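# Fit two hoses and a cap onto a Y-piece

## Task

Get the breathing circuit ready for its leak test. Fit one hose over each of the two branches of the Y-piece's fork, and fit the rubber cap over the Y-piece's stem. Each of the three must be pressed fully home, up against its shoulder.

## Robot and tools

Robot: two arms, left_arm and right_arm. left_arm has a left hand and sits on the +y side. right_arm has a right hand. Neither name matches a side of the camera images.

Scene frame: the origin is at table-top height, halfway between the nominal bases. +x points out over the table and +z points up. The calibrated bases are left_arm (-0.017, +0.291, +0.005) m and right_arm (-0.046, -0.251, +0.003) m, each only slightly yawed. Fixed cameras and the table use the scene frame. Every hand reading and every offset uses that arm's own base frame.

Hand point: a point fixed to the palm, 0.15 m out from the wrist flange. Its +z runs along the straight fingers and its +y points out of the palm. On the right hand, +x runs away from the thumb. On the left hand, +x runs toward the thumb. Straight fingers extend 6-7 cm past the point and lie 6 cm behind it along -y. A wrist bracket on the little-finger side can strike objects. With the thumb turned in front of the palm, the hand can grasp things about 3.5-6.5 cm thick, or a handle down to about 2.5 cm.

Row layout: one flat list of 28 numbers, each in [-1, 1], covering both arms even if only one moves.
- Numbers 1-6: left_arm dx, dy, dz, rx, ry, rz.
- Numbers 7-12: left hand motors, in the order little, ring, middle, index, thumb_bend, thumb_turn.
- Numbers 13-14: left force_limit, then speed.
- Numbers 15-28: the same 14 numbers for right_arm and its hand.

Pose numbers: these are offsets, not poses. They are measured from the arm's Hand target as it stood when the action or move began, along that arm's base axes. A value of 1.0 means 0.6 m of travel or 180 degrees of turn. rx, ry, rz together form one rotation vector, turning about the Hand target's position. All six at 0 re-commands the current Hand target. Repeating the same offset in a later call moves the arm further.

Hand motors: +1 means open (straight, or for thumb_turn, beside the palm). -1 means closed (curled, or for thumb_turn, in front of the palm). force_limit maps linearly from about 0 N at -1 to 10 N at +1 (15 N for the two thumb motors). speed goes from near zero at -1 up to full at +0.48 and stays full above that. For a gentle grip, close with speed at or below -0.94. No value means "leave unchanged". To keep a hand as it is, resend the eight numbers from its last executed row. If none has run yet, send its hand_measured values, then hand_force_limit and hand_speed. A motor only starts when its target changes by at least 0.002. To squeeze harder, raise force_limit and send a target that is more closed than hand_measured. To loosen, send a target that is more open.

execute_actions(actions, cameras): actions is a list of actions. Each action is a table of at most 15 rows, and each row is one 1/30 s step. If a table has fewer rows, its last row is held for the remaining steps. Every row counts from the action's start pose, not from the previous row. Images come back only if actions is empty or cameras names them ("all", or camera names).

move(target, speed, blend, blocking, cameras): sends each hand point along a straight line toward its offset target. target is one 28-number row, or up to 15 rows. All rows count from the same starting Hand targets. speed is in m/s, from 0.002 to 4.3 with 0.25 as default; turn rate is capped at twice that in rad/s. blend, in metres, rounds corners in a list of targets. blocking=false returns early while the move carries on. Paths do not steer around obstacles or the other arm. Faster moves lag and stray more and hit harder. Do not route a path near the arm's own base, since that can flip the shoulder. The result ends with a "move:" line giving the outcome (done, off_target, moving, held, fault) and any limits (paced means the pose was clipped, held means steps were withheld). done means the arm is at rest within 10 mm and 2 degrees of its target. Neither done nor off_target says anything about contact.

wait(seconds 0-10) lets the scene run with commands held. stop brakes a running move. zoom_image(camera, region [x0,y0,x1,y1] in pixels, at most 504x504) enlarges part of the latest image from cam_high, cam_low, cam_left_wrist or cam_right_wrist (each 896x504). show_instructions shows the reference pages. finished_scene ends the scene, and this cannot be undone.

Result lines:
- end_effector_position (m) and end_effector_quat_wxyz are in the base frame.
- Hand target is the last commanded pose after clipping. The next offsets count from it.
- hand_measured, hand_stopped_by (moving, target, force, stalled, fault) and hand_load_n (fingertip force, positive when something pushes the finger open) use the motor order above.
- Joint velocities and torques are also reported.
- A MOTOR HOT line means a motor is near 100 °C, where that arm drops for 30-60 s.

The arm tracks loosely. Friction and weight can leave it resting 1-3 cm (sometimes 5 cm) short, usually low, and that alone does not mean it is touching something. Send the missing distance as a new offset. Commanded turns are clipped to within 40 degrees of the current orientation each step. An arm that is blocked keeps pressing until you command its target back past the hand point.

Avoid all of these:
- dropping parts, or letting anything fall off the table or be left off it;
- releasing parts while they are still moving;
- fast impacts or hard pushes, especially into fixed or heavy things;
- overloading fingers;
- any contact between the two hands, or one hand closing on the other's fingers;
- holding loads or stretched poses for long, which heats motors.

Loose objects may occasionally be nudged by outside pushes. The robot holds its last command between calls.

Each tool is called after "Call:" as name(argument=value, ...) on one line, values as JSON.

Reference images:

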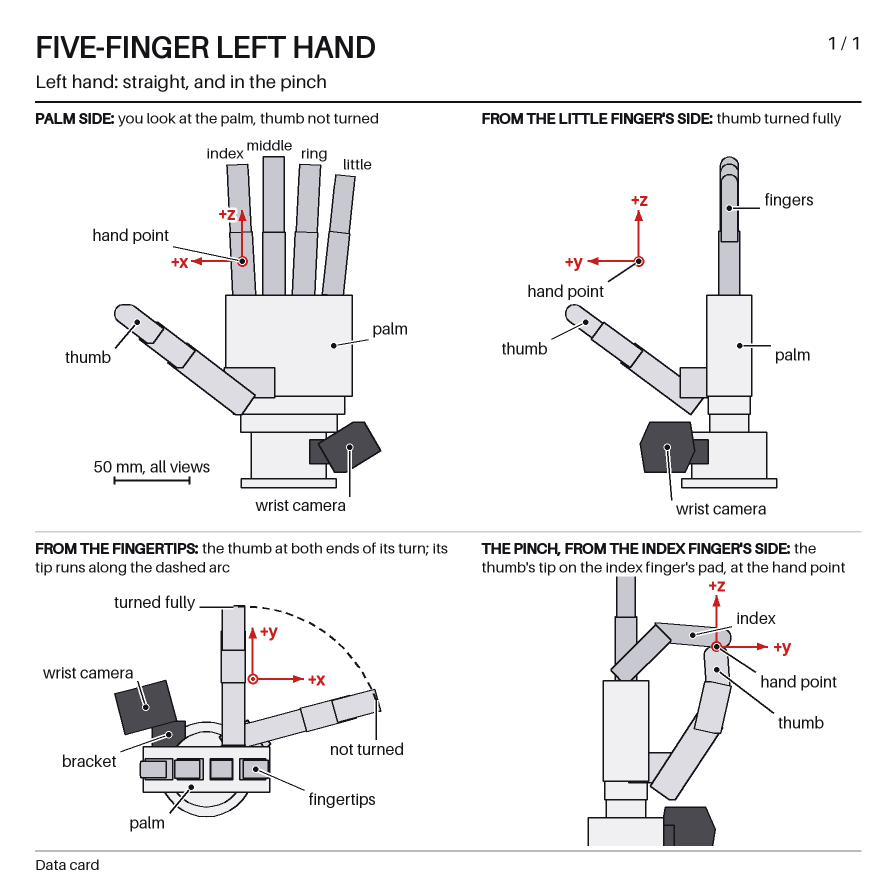

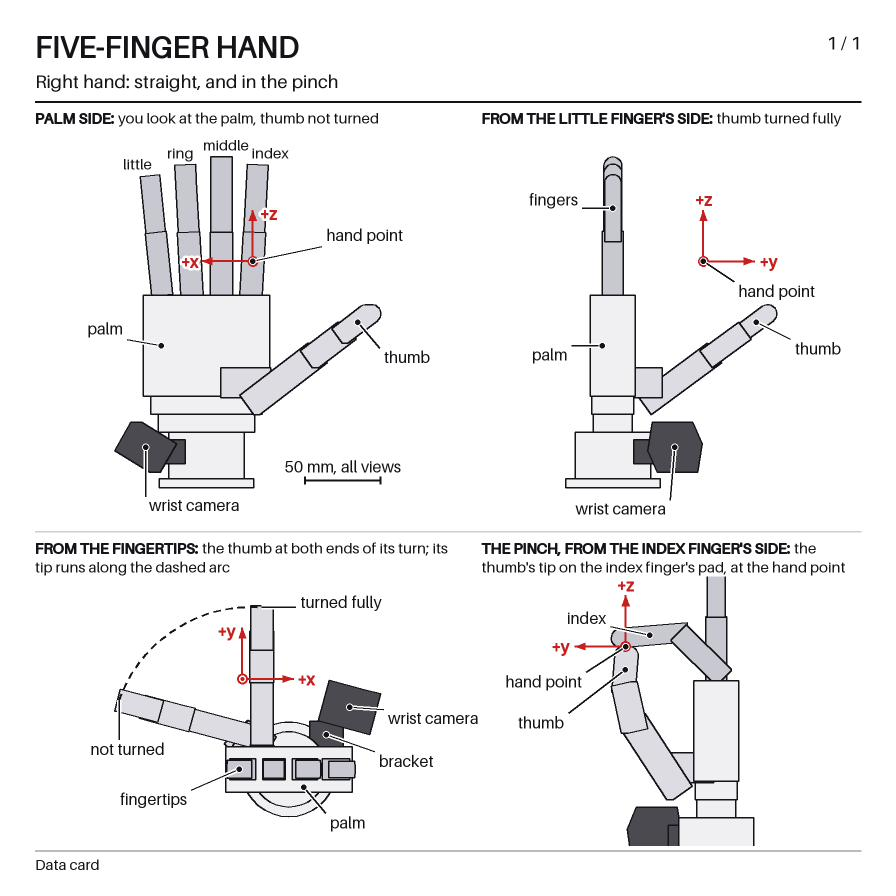

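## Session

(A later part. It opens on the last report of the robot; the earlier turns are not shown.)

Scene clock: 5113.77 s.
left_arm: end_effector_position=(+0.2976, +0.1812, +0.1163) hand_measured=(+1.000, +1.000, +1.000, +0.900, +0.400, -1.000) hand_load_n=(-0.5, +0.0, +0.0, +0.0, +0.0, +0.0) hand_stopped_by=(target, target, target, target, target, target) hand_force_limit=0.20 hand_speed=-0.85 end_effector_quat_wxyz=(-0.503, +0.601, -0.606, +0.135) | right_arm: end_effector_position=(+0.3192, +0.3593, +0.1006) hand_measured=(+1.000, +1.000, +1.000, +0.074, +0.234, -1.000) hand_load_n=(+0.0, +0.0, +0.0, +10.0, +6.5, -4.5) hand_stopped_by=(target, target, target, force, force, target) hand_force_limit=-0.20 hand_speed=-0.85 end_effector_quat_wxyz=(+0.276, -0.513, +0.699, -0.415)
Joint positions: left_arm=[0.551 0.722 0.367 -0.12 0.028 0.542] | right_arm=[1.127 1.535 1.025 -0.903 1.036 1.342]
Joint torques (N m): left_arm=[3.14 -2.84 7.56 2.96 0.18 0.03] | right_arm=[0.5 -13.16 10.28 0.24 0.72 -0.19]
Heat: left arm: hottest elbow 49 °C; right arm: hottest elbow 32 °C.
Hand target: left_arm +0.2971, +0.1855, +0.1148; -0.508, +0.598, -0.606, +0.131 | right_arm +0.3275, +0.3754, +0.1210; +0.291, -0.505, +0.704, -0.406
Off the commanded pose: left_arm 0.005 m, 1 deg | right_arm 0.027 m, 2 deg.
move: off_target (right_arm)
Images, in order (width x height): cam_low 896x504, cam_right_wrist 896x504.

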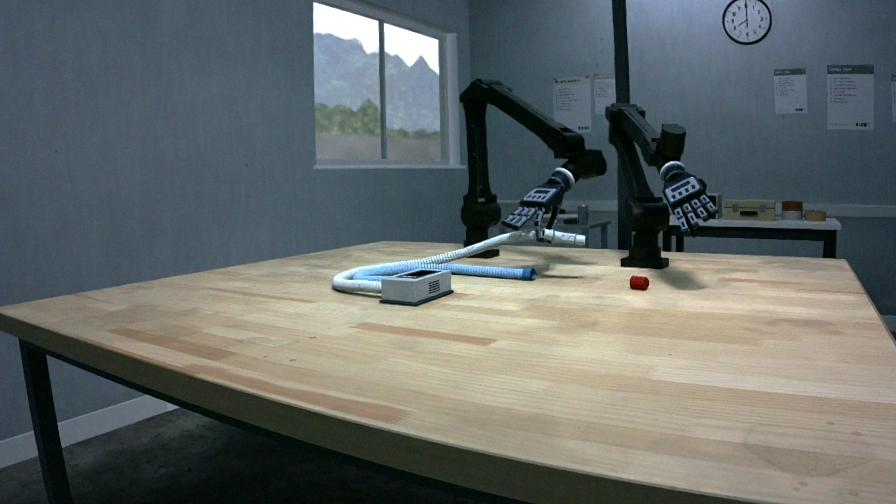

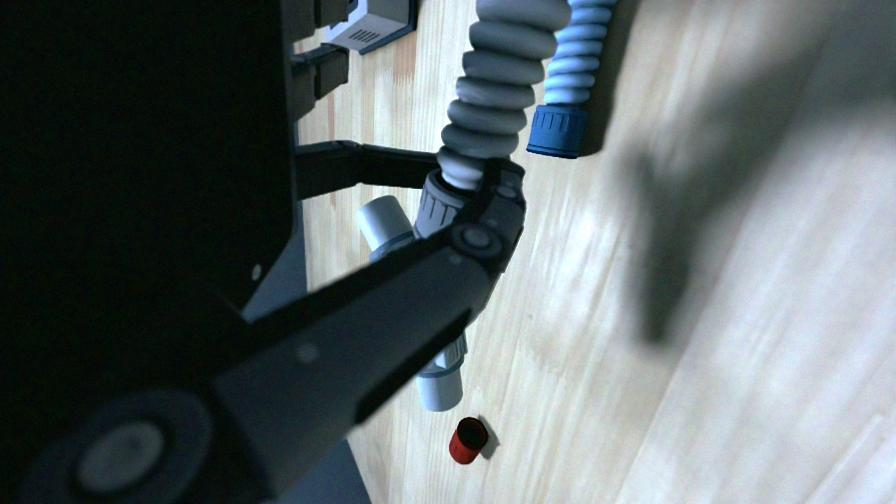

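Call:
move(target=[0.0, 0.0, 0, 0, 0, 0, 1, 1, 1, 0.9, 0.4, -1, 0.2, -0.85, 0, 0, 0, 0, 0, 0, -0.5, -0.5, -0.5, -0.5, -0.3, -1, -0.4, -0.85], speed=0.1, cameras=["cam_low", "cam_right_wrist"])

Call:
zoom_image(camera="cam_low", region=[500, 150, 640, 290])

Call:
zoom_image(camera="cam_right_wrist", region=[340, 60, 660, 460])

Scene clock: 5122.27 s.
left_arm: end_effector_position=(+0.2976, +0.1812, +0.1163) hand_measured=(+1.000, +1.000, +1.000, +0.900, +0.400, -1.000) hand_load_n=(+0.0, +0.0, +0.0, +0.0, +0.0, +0.0) hand_stopped_by=(target, target, target, target, target, target) hand_force_limit=0.20 hand_speed=-0.85 end_effector_quat_wxyz=(-0.503, +0.601, -0.606, +0.135) | right_arm: end_effector_position=(+0.3191, +0.3593, +0.1005) hand_measured=(-0.012, +0.070, +0.058, +0.074, +0.234, -1.000) hand_load_n=(+4.0, +0.0, +5.5, +8.5, +12.5, +1.5) hand_stopped_by=(force, force, force, force, force, target) hand_force_limit=-0.40 hand_speed=-0.85 end_effector_quat_wxyz=(+0.276, -0.513, +0.699, -0.415)
Joint positions: left_arm=[0.551 0.722 0.367 -0.12 0.028 0.542] | right_arm=[1.127 1.535 1.025 -0.903 1.035 1.342]
Joint torques (N m): left_arm=[2.78 -3.31 7.75 2.85 0.12 0] | right_arm=[0.5 -13.39 10.17 0.18 0.71 -0.23]
Heat: left arm: hottest elbow 48 °C; right arm: hottest elbow 32 °C.
Hand target: left_arm +0.2971, +0.1855, +0.1148; -0.508, +0.598, -0.606, +0.131 | right_arm +0.3275, +0.3754, +0.1209; +0.291, -0.505, +0.704, -0.406
Off the commanded pose: left_arm 0.005 m, 1 deg | right_arm 0.027 m, 2 deg.
move: off_target (right_arm)
Images, in order (width x height): cam_low 896x504, cam_right_wrist 896x504.

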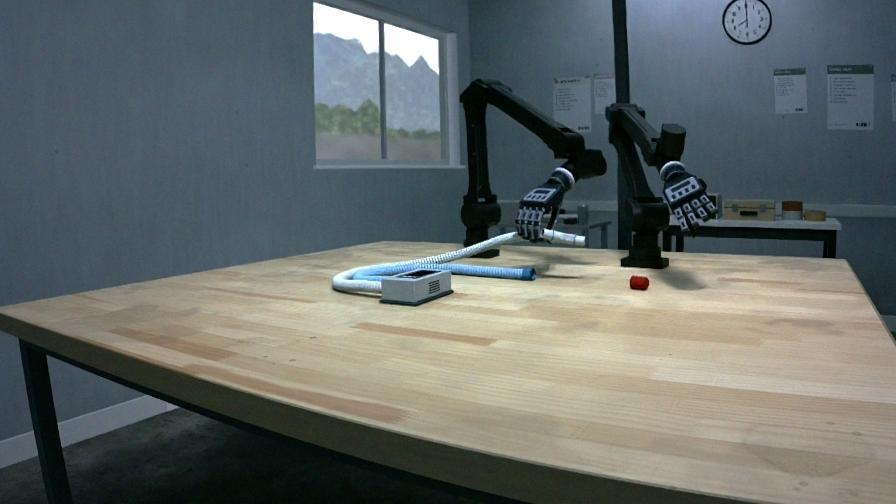

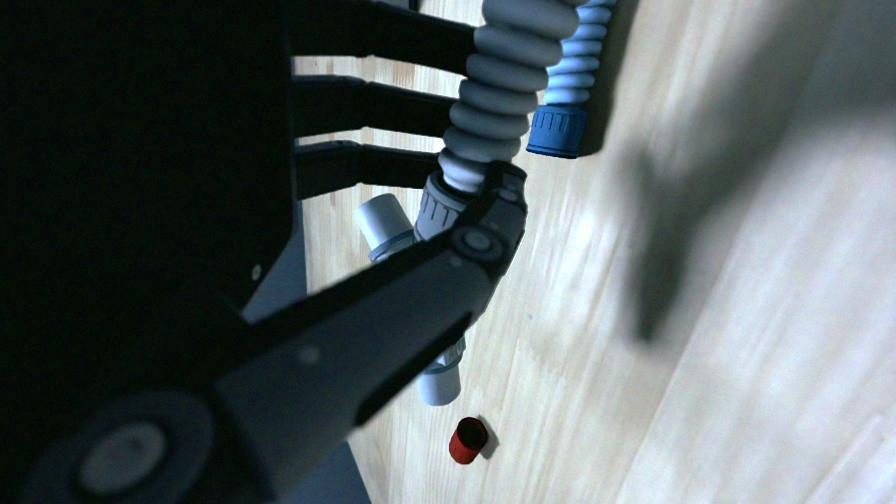

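Scaled by 3.600 from the camera's 896x504 image, which has a finer 1280x720 frame.

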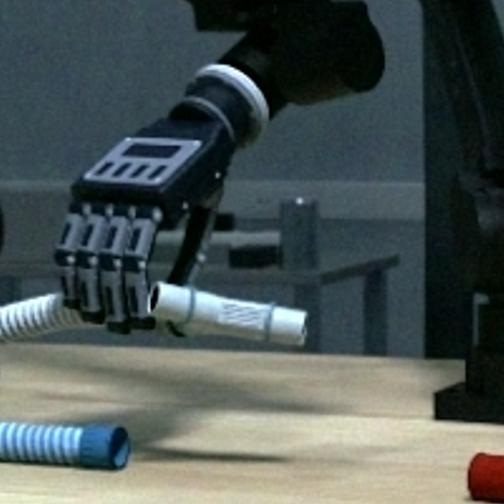

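Scaled by 1.260 from the camera's 896x504 image, which has a finer 1280x720 frame.

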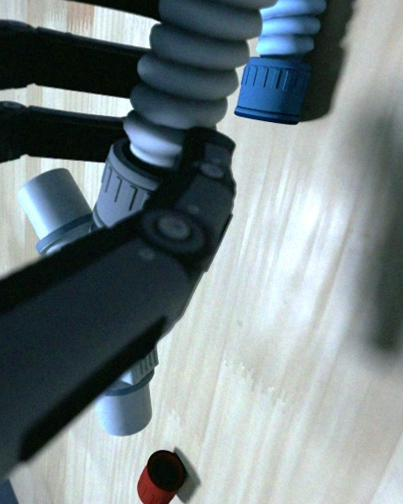

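Call:
move(target=[0.0, 0.0, 0, 0, 0, 0, 1, 1, 1, 0.9, 0.4, -1, 0.2, -0.85, 0.0873, 0.0157, 0.0, 0.0753, 0.1783, -0.0526, -0.5, -0.5, -0.5, -0.5, -0.3, -1, -0.4, -0.85], speed=0.1, cameras=["cam_low", "cam_right_wrist"])

Call:
zoom_image(camera="cam_low", region=[480, 150, 640, 290])

Call:
zoom_image(camera="cam_right_wrist", region=[340, 60, 660, 460])

Scene clock: 5179.90 s.
left_arm: end_effector_position=(+0.2976, +0.1812, +0.1163) hand_measured=(+1.000, +1.000, +1.000, +0.900, +0.400, -1.000) hand_load_n=(+0.0, +0.0, +0.0, +0.0, +0.0, +0.0) hand_stopped_by=(target, target, target, target, target, target) hand_force_limit=0.20 hand_speed=-0.85 end_effector_quat_wxyz=(-0.503, +0.601, -0.606, +0.135) | right_arm: end_effector_position=(+0.3663, +0.3727, +0.1110) hand_measured=(-0.012, +0.070, +0.058, +0.074, +0.234, -1.000) hand_load_n=(+4.0, +0.0, +6.0, +8.5, +13.0, +1.5) hand_stopped_by=(force, force, force, force, force, target) hand_force_limit=-0.40 hand_speed=-0.85 end_effector_quat_wxyz=(+0.100, -0.502, +0.837, -0.193)
Joint positions: left_arm=[0.551 0.722 0.367 -0.12 0.028 0.542] | right_arm=[0.835 1.653 1.346 -1.179 0.43 1.307]
Joint torques (N m): left_arm=[3.25 -2.43 7.65 2.78 0.12 0] | right_arm=[-0.09 -13.63 11.12 0.31 0.2 -0.25]
Motor temperatures (°C): left_arm=[19 20 46 17 18 19] | right_arm=[18 22 34 17 21 20]
Heat: left arm: hottest elbow 46 °C; right arm: hottest elbow 34 °C.
Hand target: left_arm +0.2971, +0.1855, +0.1148; -0.508, +0.598, -0.606, +0.131 | right_arm +0.3798, +0.3848, +0.1210; +0.109, -0.501, +0.838, -0.189
Off the commanded pose: left_arm 0.005 m, 1 deg | right_arm 0.021 m, 1 deg.
move: off_target (right_arm)
Images, in order (width x height): cam_low 896x504, cam_right_wrist 896x504.

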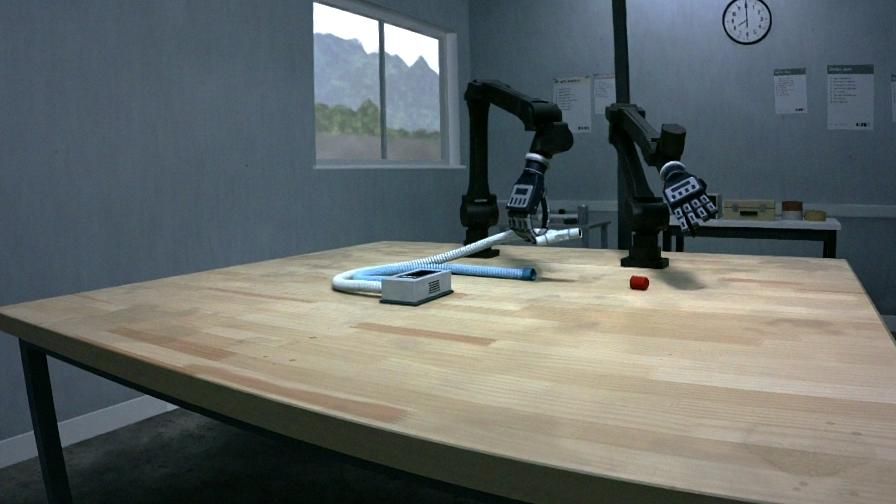

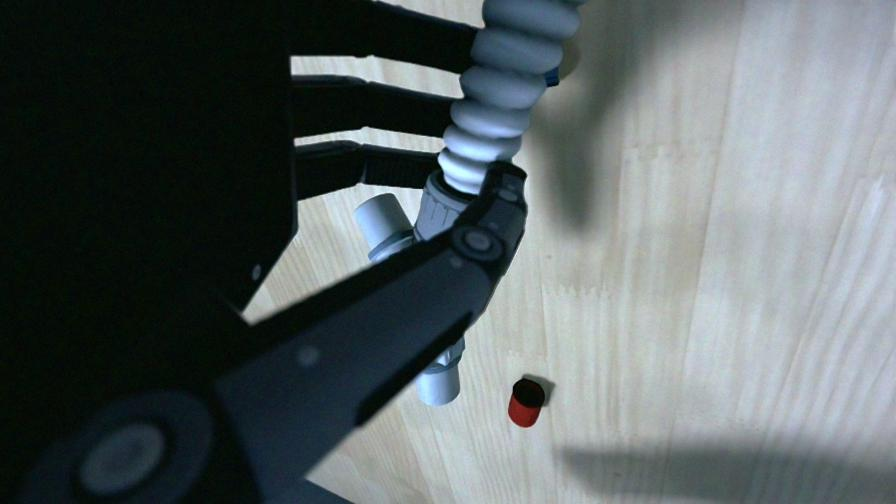

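Scaled by 3.150 from the camera's 896x504 image, which has a finer 1280x720 frame.

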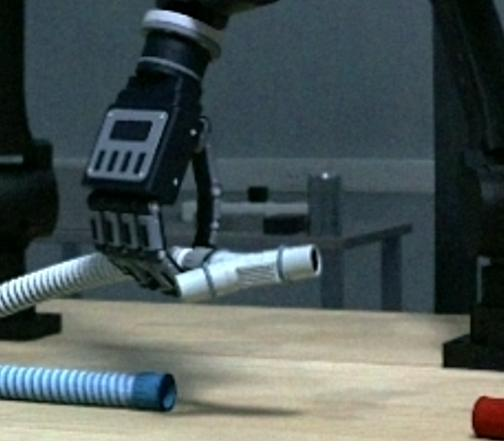

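Scaled by 1.260 from the camera's 896x504 image, which has a finer 1280x720 frame.

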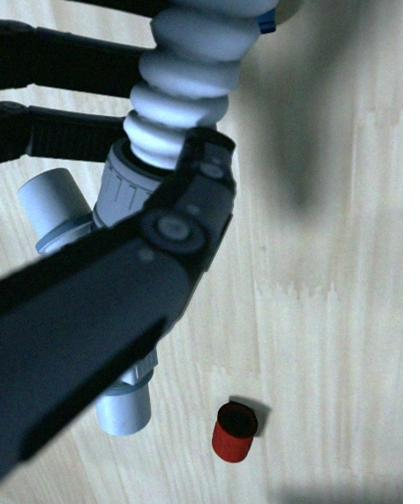

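Call:
move(target=[0.1093, -0.3592, -0.0347, -0.0553, -0.1212, -0.0735, 0.8, 0.8, 0.65, 0.65, 0.65, -1, 0.2, -0.6, 0, 0, 0, 0, 0, 0, -0.5, -0.5, -0.5, -0.5, -0.3, -1, -0.4, -0.85], speed=0.12, cameras=["cam_low", "cam_left_wrist"])

Call:
zoom_image(camera="cam_low", region=[480, 150, 640, 290])

Call:
zoom_image(camera="cam_left_wrist", region=[340, 100, 660, 460])

Scene clock: 5221.50 s.
left_arm: end_effector_position=(+0.3643, -0.0263, +0.0960) hand_measured=(+0.800, +0.800, +0.650, +0.650, +0.650, -1.000) hand_load_n=(+0.0, +0.0, +0.0, +0.0, +0.0, +0.0) hand_stopped_by=(target, target, target, target, target, target) hand_force_limit=0.20 hand_speed=-0.60 end_effector_quat_wxyz=(+0.544, -0.529, +0.554, -0.343) | right_arm: end_effector_position=(+0.3663, +0.3728, +0.1111) hand_measured=(-0.012, +0.070, +0.058, +0.074, +0.234, -1.000) hand_load_n=(+3.5, +0.0, +5.5, +8.5, +12.5, +1.5) hand_stopped_by=(force, force, force, force, force, target) hand_force_limit=-0.40 hand_speed=-0.85 end_effector_quat_wxyz=(+0.100, -0.502, +0.837, -0.193)
Joint positions: left_arm=[-0.247 0.895 0.148 0.554 -0.44 0.162] | right_arm=[0.835 1.653 1.346 -1.18 0.43 1.307]
Joint torques (N m): left_arm=[0.56 -2.55 5.93 2.86 -0.14 -0.29] | right_arm=[-0.44 -13.33 10.92 0.35 0.2 -0.26]
Heat: left arm: hottest elbow 45 °C; right arm: hottest elbow 38 °C.
Hand target: left_arm +0.3628, -0.0300, +0.0941; +0.542, -0.530, +0.550, -0.350 | right_arm +0.3799, +0.3848, +0.1210; +0.109, -0.501, +0.838, -0.189
Off the commanded pose: left_arm 0.005 m, 1 deg | right_arm 0.021 m, 1 deg.
move: off_target (right_arm)
Images, in order (width x height): cam_low 896x504, cam_left_wrist 896x504.

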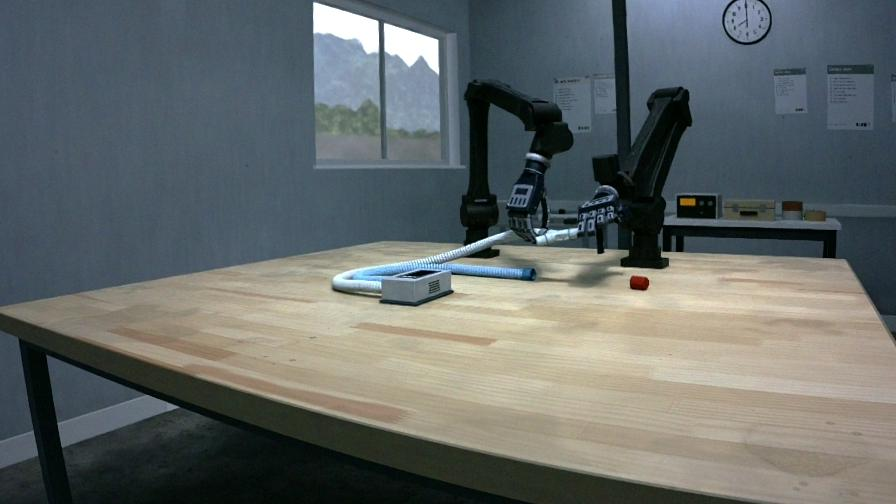

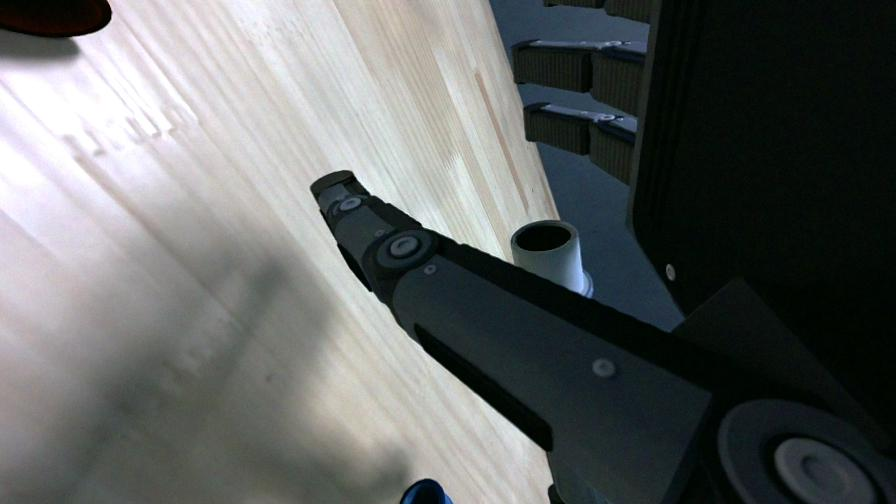

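Scaled by 3.150 from the camera's 896x504 image, which has a finer 1280x720 frame.

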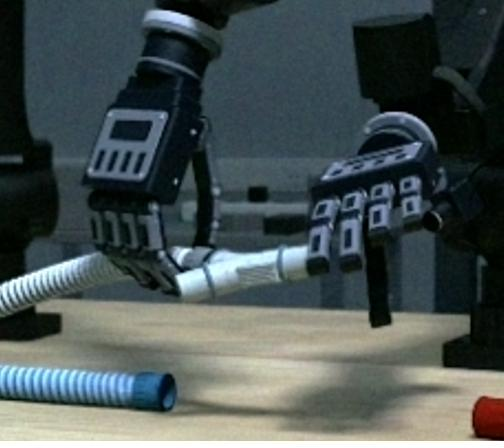

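Scaled by 1.400 from the camera's 896x504 image, which has a finer 1280x720 frame.

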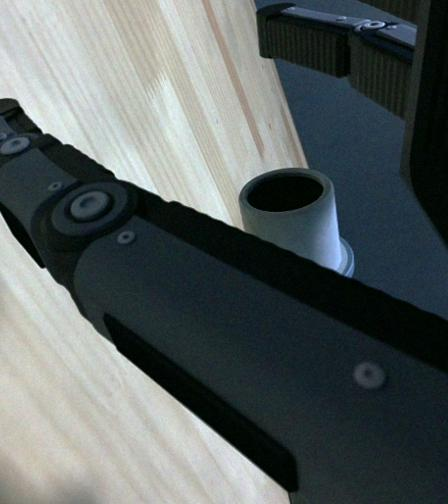

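Call:
move(target=[0.0, -0.012, 0.1, 0, 0, 0, 0.8, 0.8, 0.65, 0.65, 0.65, -1, 0.2, -0.6, 0, 0, 0, 0, 0, 0, -0.5, -0.5, -0.5, -0.5, -0.3, -1, -0.4, -0.85], speed=0.1)

Scene clock: 5231.67 s.
left_arm: end_effector_position=(+0.3436, -0.0276, +0.1167) hand_measured=(+0.800, +0.800, +0.650, +0.650, +0.650, -1.000) hand_load_n=(+0.0, +0.0, +0.0, +0.0, +0.0, +0.0) hand_stopped_by=(target, target, target, target, target, target) hand_force_limit=0.20 hand_speed=-0.60 end_effector_quat_wxyz=(+0.533, -0.534, +0.571, -0.324) | right_arm: end_effector_position=(+0.3663, +0.3728, +0.1111) hand_measured=(-0.012, +0.070, +0.058, +0.074, +0.234, -1.000) hand_load_n=(+3.5, +0.0, +5.5, +8.5, +12.5, +1.0) hand_stopped_by=(force, force, force, force, force, target) hand_force_limit=-0.40 hand_speed=-0.85 end_effector_quat_wxyz=(+0.100, -0.502, +0.837, -0.193)
Joint positions: left_arm=[-0.285 0.664 0.189 0.224 -0.477 0.156] | right_arm=[0.835 1.653 1.346 -1.18 0.43 1.307]
Joint torques (N m): left_arm=[1.14 -2.67 12.62 1.47 -0.15 -0.28] | right_arm=[-0.15 -13.39 11.11 0.31 0.2 -0.23]
Heat: left arm: hottest elbow 44 °C; right arm: hottest elbow 38 °C.
Hand target: left_arm +0.3627, -0.0371, +0.1539; +0.542, -0.530, +0.550, -0.350 | right_arm +0.3799, +0.3848, +0.1210; +0.109, -0.501, +0.838, -0.189
Off the commanded pose: left_arm 0.043 m, 4 deg | right_arm 0.021 m, 1 deg.
move: off_target (left_arm, right_arm)

Call:
move(target=[0.014, -0.008, 0.014, 0, 0, 0, 0.8, 0.8, 0.65, 0.65, 0.65, -1, 0.2, -0.6, 0, 0, 0, 0, 0, 0, -0.5, -0.5, -0.5, -0.5, -0.3, -1, -0.4, -0.85], speed=0.1, cameras=["cam_low", "cam_left_wrist"])

Call:
zoom_image(camera="cam_low", region=[520, 190, 640, 280])

Call:
zoom_image(camera="cam_left_wrist", region=[340, 100, 660, 460])

Scene clock: 5239.30 s.
left_arm: end_effector_position=(+0.3500, -0.0322, +0.1262) hand_measured=(+0.800, +0.800, +0.650, +0.650, +0.650, -1.000) hand_load_n=(+0.0, +0.0, +0.0, +0.0, +0.0, +0.0) hand_stopped_by=(target, target, target, target, target, target) hand_force_limit=0.20 hand_speed=-0.60 end_effector_quat_wxyz=(+0.534, -0.533, +0.570, -0.325) | right_arm: end_effector_position=(+0.3663, +0.3728, +0.1111) hand_measured=(-0.012, +0.070, +0.058, +0.074, +0.234, -1.000) hand_load_n=(+4.0, +0.0, +5.5, +8.5, +12.5, +1.5) hand_stopped_by=(force, force, force, force, force, target) hand_force_limit=-0.40 hand_speed=-0.85 end_effector_quat_wxyz=(+0.100, -0.502, +0.837, -0.193)
Joint positions: left_arm=[-0.299 0.68 0.22 0.209 -0.49 0.152] | right_arm=[0.835 1.653 1.346 -1.18 0.43 1.307]
Joint torques (N m): left_arm=[0.97 -1.9 12.89 1.74 -0.14 -0.25] | right_arm=[-0.21 -13.92 11.22 0.1 0.21 -0.26]
Heat: left arm: hottest elbow 45 °C; right arm: hottest elbow 38 °C.
Hand target: left_arm +0.3711, -0.0420, +0.1623; +0.542, -0.530, +0.550, -0.350 | right_arm +0.3799, +0.3848, +0.1210; +0.109, -0.501, +0.838, -0.189
Off the commanded pose: left_arm 0.043 m, 4 deg | right_arm 0.021 m, 1 deg.
move: off_target (left_arm, right_arm)
Images, in order (width x height): cam_low 896x504, cam_left_wrist 896x504.

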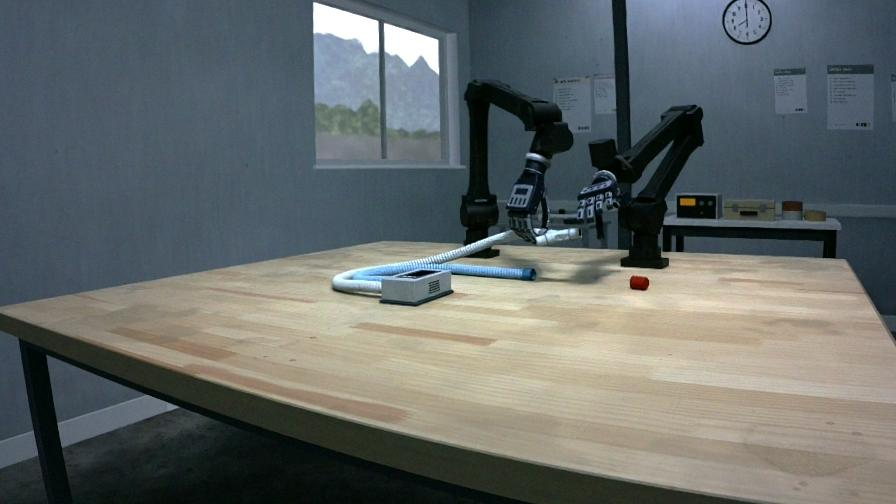

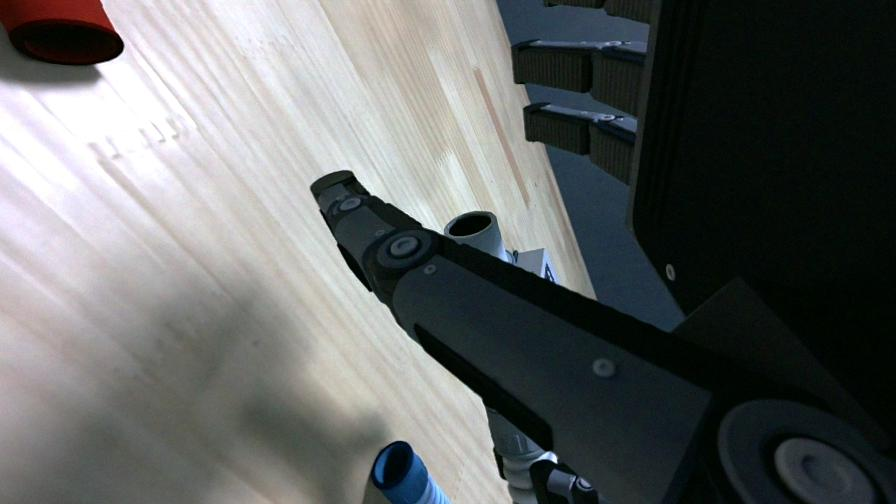

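Scaled by 4.200 from the camera's 896x504 image, which has a finer 1280x720 frame.

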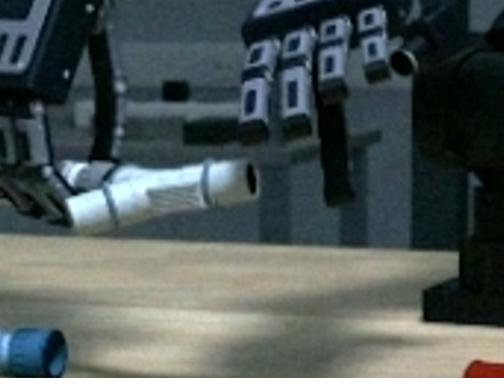

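Scaled by 1.400 from the camera's 896x504 image, which has a finer 1280x720 frame.

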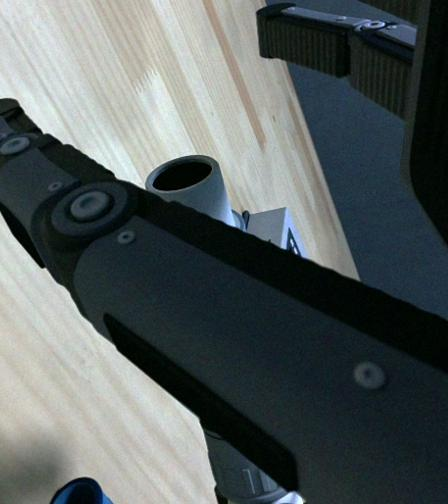

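Call:
move(target=[0.028, -0.042, -0.012, 0, 0, 0, 0.8, 0.8, 0.65, 0.65, 0.65, -1, 0.2, -0.6, 0, 0, 0, 0, 0, 0, -0.5, -0.5, -0.5, -0.5, -0.3, -1, -0.4, -0.85], speed=0.08, cameras=["cam_low", "cam_left_wrist"])

Call:
zoom_image(camera="cam_low", region=[520, 190, 640, 280])

Call:
zoom_image(camera="cam_left_wrist", region=[340, 100, 660, 460])

Scene clock: 5256.83 s.
left_arm: end_effector_position=(+0.3621, -0.0545, +0.1172) hand_measured=(+0.800, +0.800, +0.650, +0.650, +0.650, -1.000) hand_load_n=(+0.0, +0.0, +0.0, +0.0, +0.0, +0.5) hand_stopped_by=(target, target, target, target, target, target) hand_force_limit=0.20 hand_speed=-0.60 end_effector_quat_wxyz=(+0.531, -0.532, +0.578, -0.317) | right_arm: end_effector_position=(+0.3663, +0.3728, +0.1111) hand_measured=(-0.012, +0.070, +0.058, +0.074, +0.234, -1.000) hand_load_n=(+4.0, +0.0, +5.5, +8.5, +13.0, +1.5) hand_stopped_by=(force, force, force, force, force, target) hand_force_limit=-0.40 hand_speed=-0.85 end_effector_quat_wxyz=(+0.100, -0.502, +0.837, -0.193)
Joint positions: left_arm=[-0.386 0.815 0.249 0.284 -0.574 0.132] | right_arm=[0.835 1.653 1.346 -1.18 0.43 1.307]
Joint torques (N m): left_arm=[1.32 -3.02 12.19 2.67 -0.16 -0.23] | right_arm=[-0.62 -13.63 11.14 0.17 0.18 -0.23]
Motor temperatures (°C): left_arm=[19 20 49 17 18 19] | right_arm=[18 22 39 17 21 20]
Heat: left arm: hottest elbow 49 °C; right arm: hottest elbow 39 °C.
Hand target: left_arm +0.3880, -0.0671, +0.1552; +0.542, -0.530, +0.550, -0.350 | right_arm +0.3799, +0.3848, +0.1210; +0.109, -0.501, +0.838, -0.189
Off the commanded pose: left_arm 0.048 m, 5 deg | right_arm 0.021 m, 1 deg.
move: off_target (left_arm, right_arm)
Images, in order (width x height): cam_low 896x504, cam_left_wrist 896x504.

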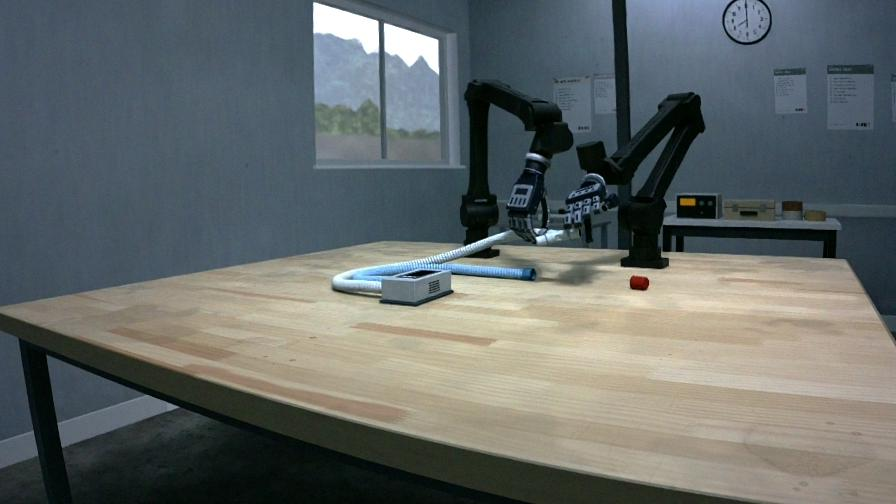

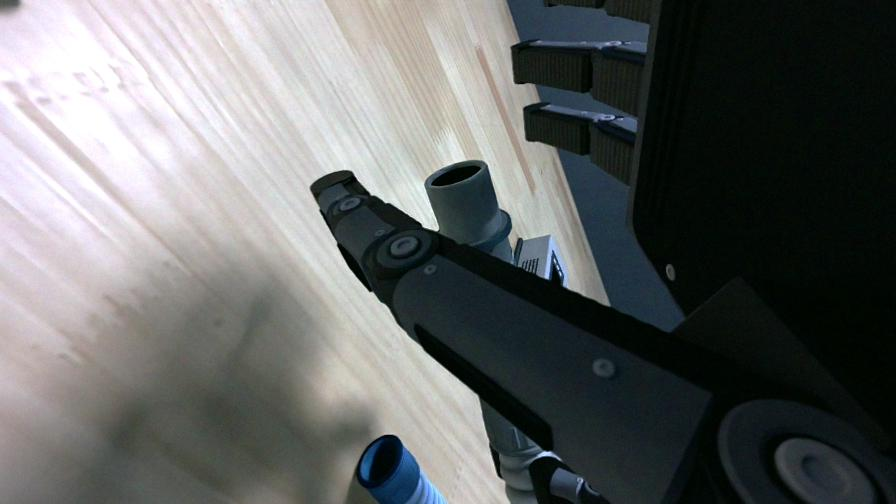

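Scaled by 4.200 from the camera's 896x504 image, which has a finer 1280x720 frame.

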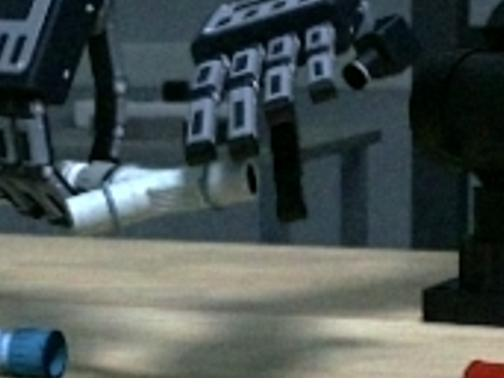

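Scaled by 1.400 from the camera's 896x504 image, which has a finer 1280x720 frame.

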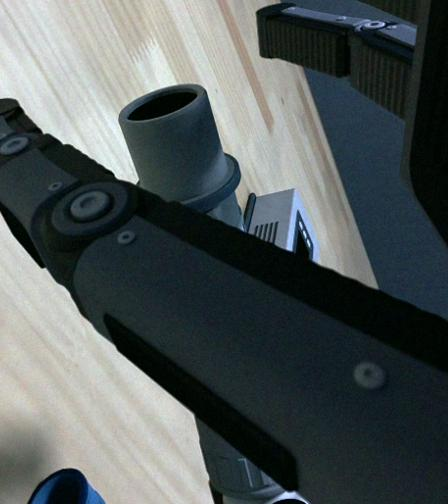

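Call:
move(target=[0.024, -0.048, -0.009, 0, 0, 0, 0.8, 0.8, 0.65, 0.65, 0.65, -1, 0.2, -0.6, 0, 0, 0, 0, 0, 0, -0.5, -0.5, -0.5, -0.5, -0.3, -1, -0.4, -0.85], speed=0.06, cameras=["cam_low", "cam_left_wrist"])

Call:
zoom_image(camera="cam_low", region=[520, 190, 640, 280])

Call:
zoom_image(camera="cam_left_wrist", region=[340, 60, 660, 420])

Scene clock: 5269.23 s.
left_arm: end_effector_position=(+0.3777, -0.0806, +0.1153) hand_measured=(+0.800, +0.800, +0.650, +0.650, +0.650, -1.000) hand_load_n=(+0.0, +0.0, +0.0, +0.0, +0.0, +0.0) hand_stopped_by=(target, target, target, target, target, target) hand_force_limit=0.20 hand_speed=-0.60 end_effector_quat_wxyz=(+0.534, -0.530, +0.577, -0.317) | right_arm: end_effector_position=(+0.3663, +0.3728, +0.1111) hand_measured=(-0.012, +0.070, +0.058, +0.074, +0.234, -1.000) hand_load_n=(+4.0, +0.0, +5.5, +8.5, +12.5, +1.5) hand_stopped_by=(force, force, force, force, force, target) hand_force_limit=-0.40 hand_speed=-0.85 end_effector_quat_wxyz=(+0.100, -0.502, +0.837, -0.193)
Joint positions: left_arm=[-0.469 0.946 0.294 0.36 -0.656 0.111] | right_arm=[0.835 1.653 1.346 -1.18 0.43 1.307]
Joint torques (N m): left_arm=[0.85 -4.48 11.6 2.74 -0.19 -0.27] | right_arm=[-0.44 -13.45 10.93 0.27 0.17 -0.27]
Heat: left arm: hottest elbow 51 °C; right arm: hottest elbow 39 °C.
Hand target: left_arm +0.4023, -0.0960, +0.1498; +0.542, -0.530, +0.550, -0.350 | right_arm +0.3799, +0.3848, +0.1210; +0.109, -0.501, +0.838, -0.189
Off the commanded pose: left_arm 0.045 m, 5 deg | right_arm 0.021 m, 1 deg.
move: off_target (left_arm, right_arm)
Images, in order (width x height): cam_low 896x504, cam_left_wrist 896x504.

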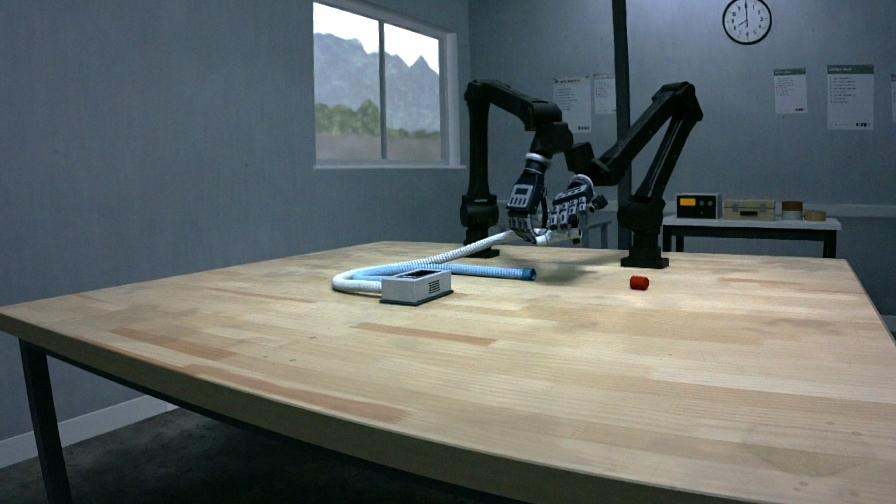

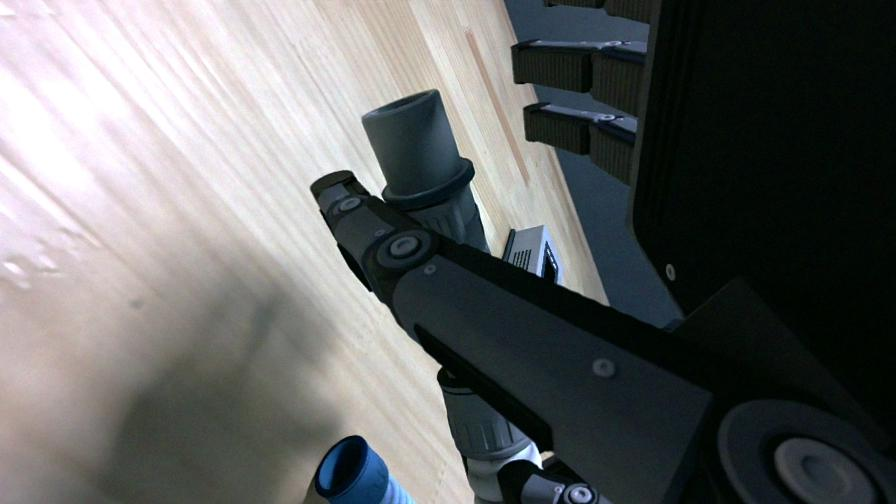

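Scaled by 4.200 from the camera's 896x504 image, which has a finer 1280x720 frame.

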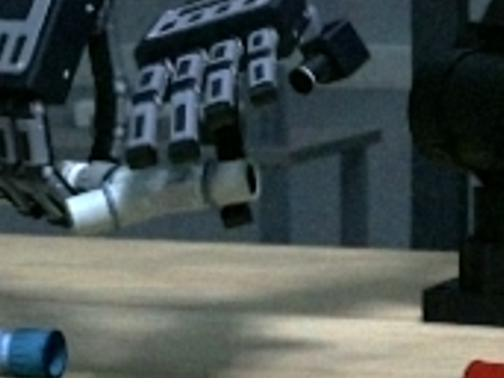

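Scaled by 1.400 from the camera's 896x504 image, which has a finer 1280x720 frame.

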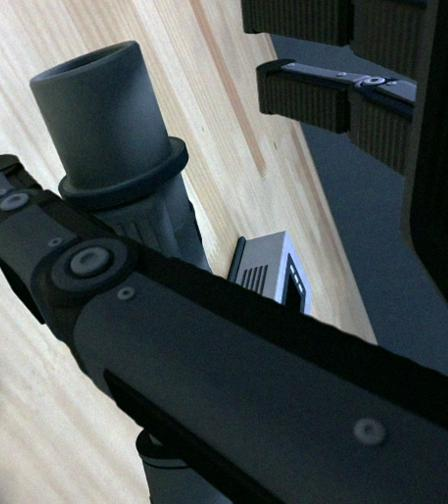

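Call:
move(target=[-0.002, 0.004, -0.014, 0, 0, 0, 0.8, 0.8, 0.65, 0.65, 0.65, -1, 0.2, -0.6, 0, 0, 0, 0, 0, 0, -0.5, -0.5, -0.5, -0.5, -0.3, -1, -0.4, -0.85], speed=0.06, cameras=["cam_low", "cam_left_wrist", "cam_right_wrist"])

Call:
zoom_image(camera="cam_low", region=[520, 190, 640, 280])

Call:
zoom_image(camera="cam_left_wrist", region=[340, 60, 660, 420])

Call:
zoom_image(camera="cam_right_wrist", region=[300, 250, 620, 504])

Scene clock: 5293.00 s.
left_arm: end_effector_position=(+0.3822, -0.0833, +0.1158) hand_measured=(+0.800, +0.800, +0.650, +0.650, +0.650, -1.000) hand_load_n=(+0.0, +0.0, +0.0, +0.0, +0.0, +0.0) hand_stopped_by=(target, target, target, target, target, target) hand_force_limit=0.20 hand_speed=-0.60 end_effector_quat_wxyz=(+0.536, -0.529, +0.572, -0.325) | right_arm: end_effector_position=(+0.3663, +0.3728, +0.1111) hand_measured=(-0.012, +0.070, +0.058, +0.074, +0.234, -1.000) hand_load_n=(+4.0, +0.0, +5.5, +8.5, +12.5, +1.5) hand_stopped_by=(force, force, force, force, force, target) hand_force_limit=-0.40 hand_speed=-0.85 end_effector_quat_wxyz=(+0.100, -0.502, +0.837, -0.193)
Joint positions: left_arm=[-0.469 0.97 0.294 0.402 -0.654 0.111] | right_arm=[0.835 1.653 1.346 -1.18 0.43 1.307]
Joint torques (N m): left_arm=[2.14 -4.48 10.29 2.88 0 -0.21] | right_arm=[0.56 -13.92 11 0.25 0.19 -0.18]
Heat: left arm: hottest elbow 53 °C; right arm: hottest elbow 39 °C.
Hand target: left_arm +0.4011, -0.0936, +0.1414; +0.542, -0.530, +0.550, -0.350 | right_arm +0.3799, +0.3848, +0.1210; +0.109, -0.501, +0.838, -0.189
Off the commanded pose: left_arm 0.033 m, 4 deg | right_arm 0.021 m, 1 deg.
move: off_target (left_arm, right_arm)
Images, in order (width x height): cam_low 896x504, cam_left_wrist 896x504, cam_right_wrist 896x504.

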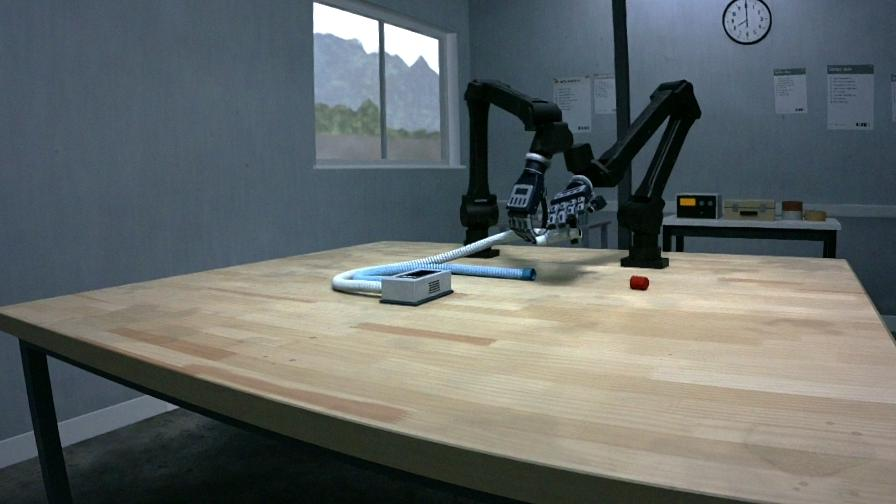

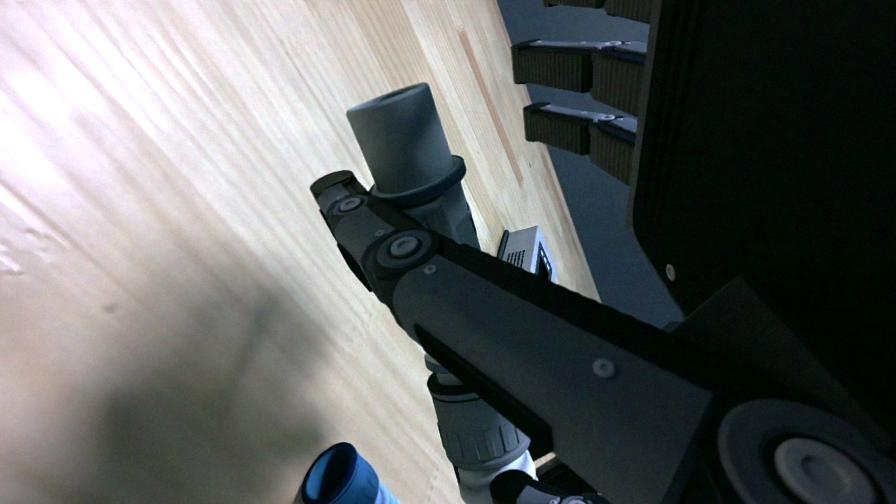

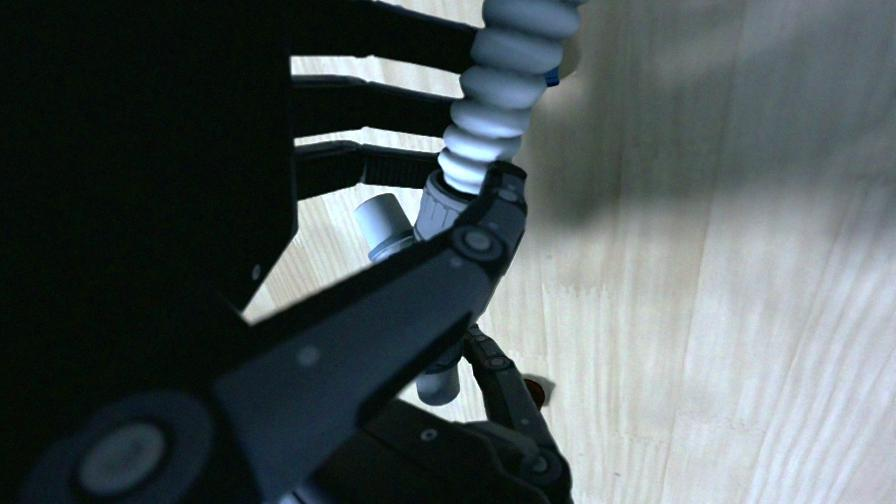

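Scaled by 4.200 from the camera's 896x504 image, which has a finer 1280x720 frame.

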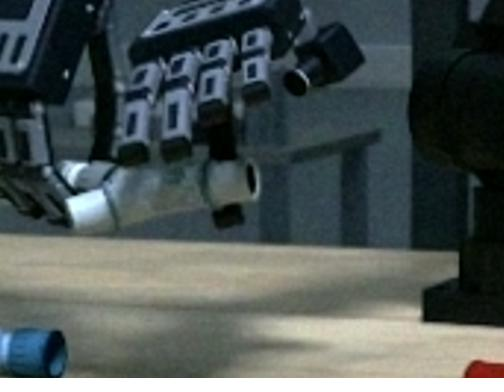

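Scaled by 1.400 from the camera's 896x504 image, which has a finer 1280x720 frame.

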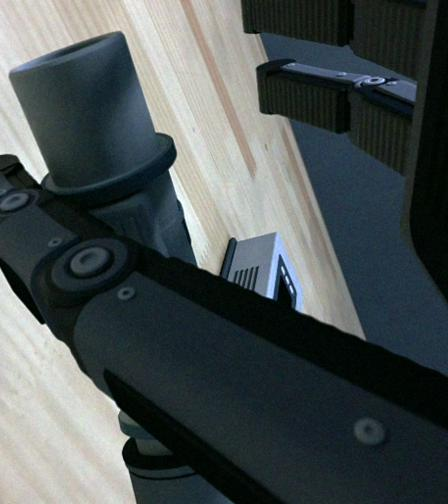

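Scaled by 1.575 from the camera's 896x504 image, which has a finer 1280x720 frame.

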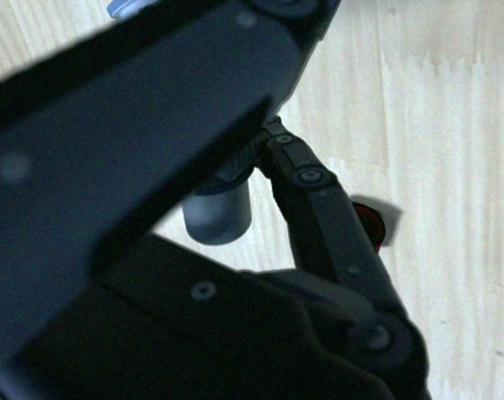

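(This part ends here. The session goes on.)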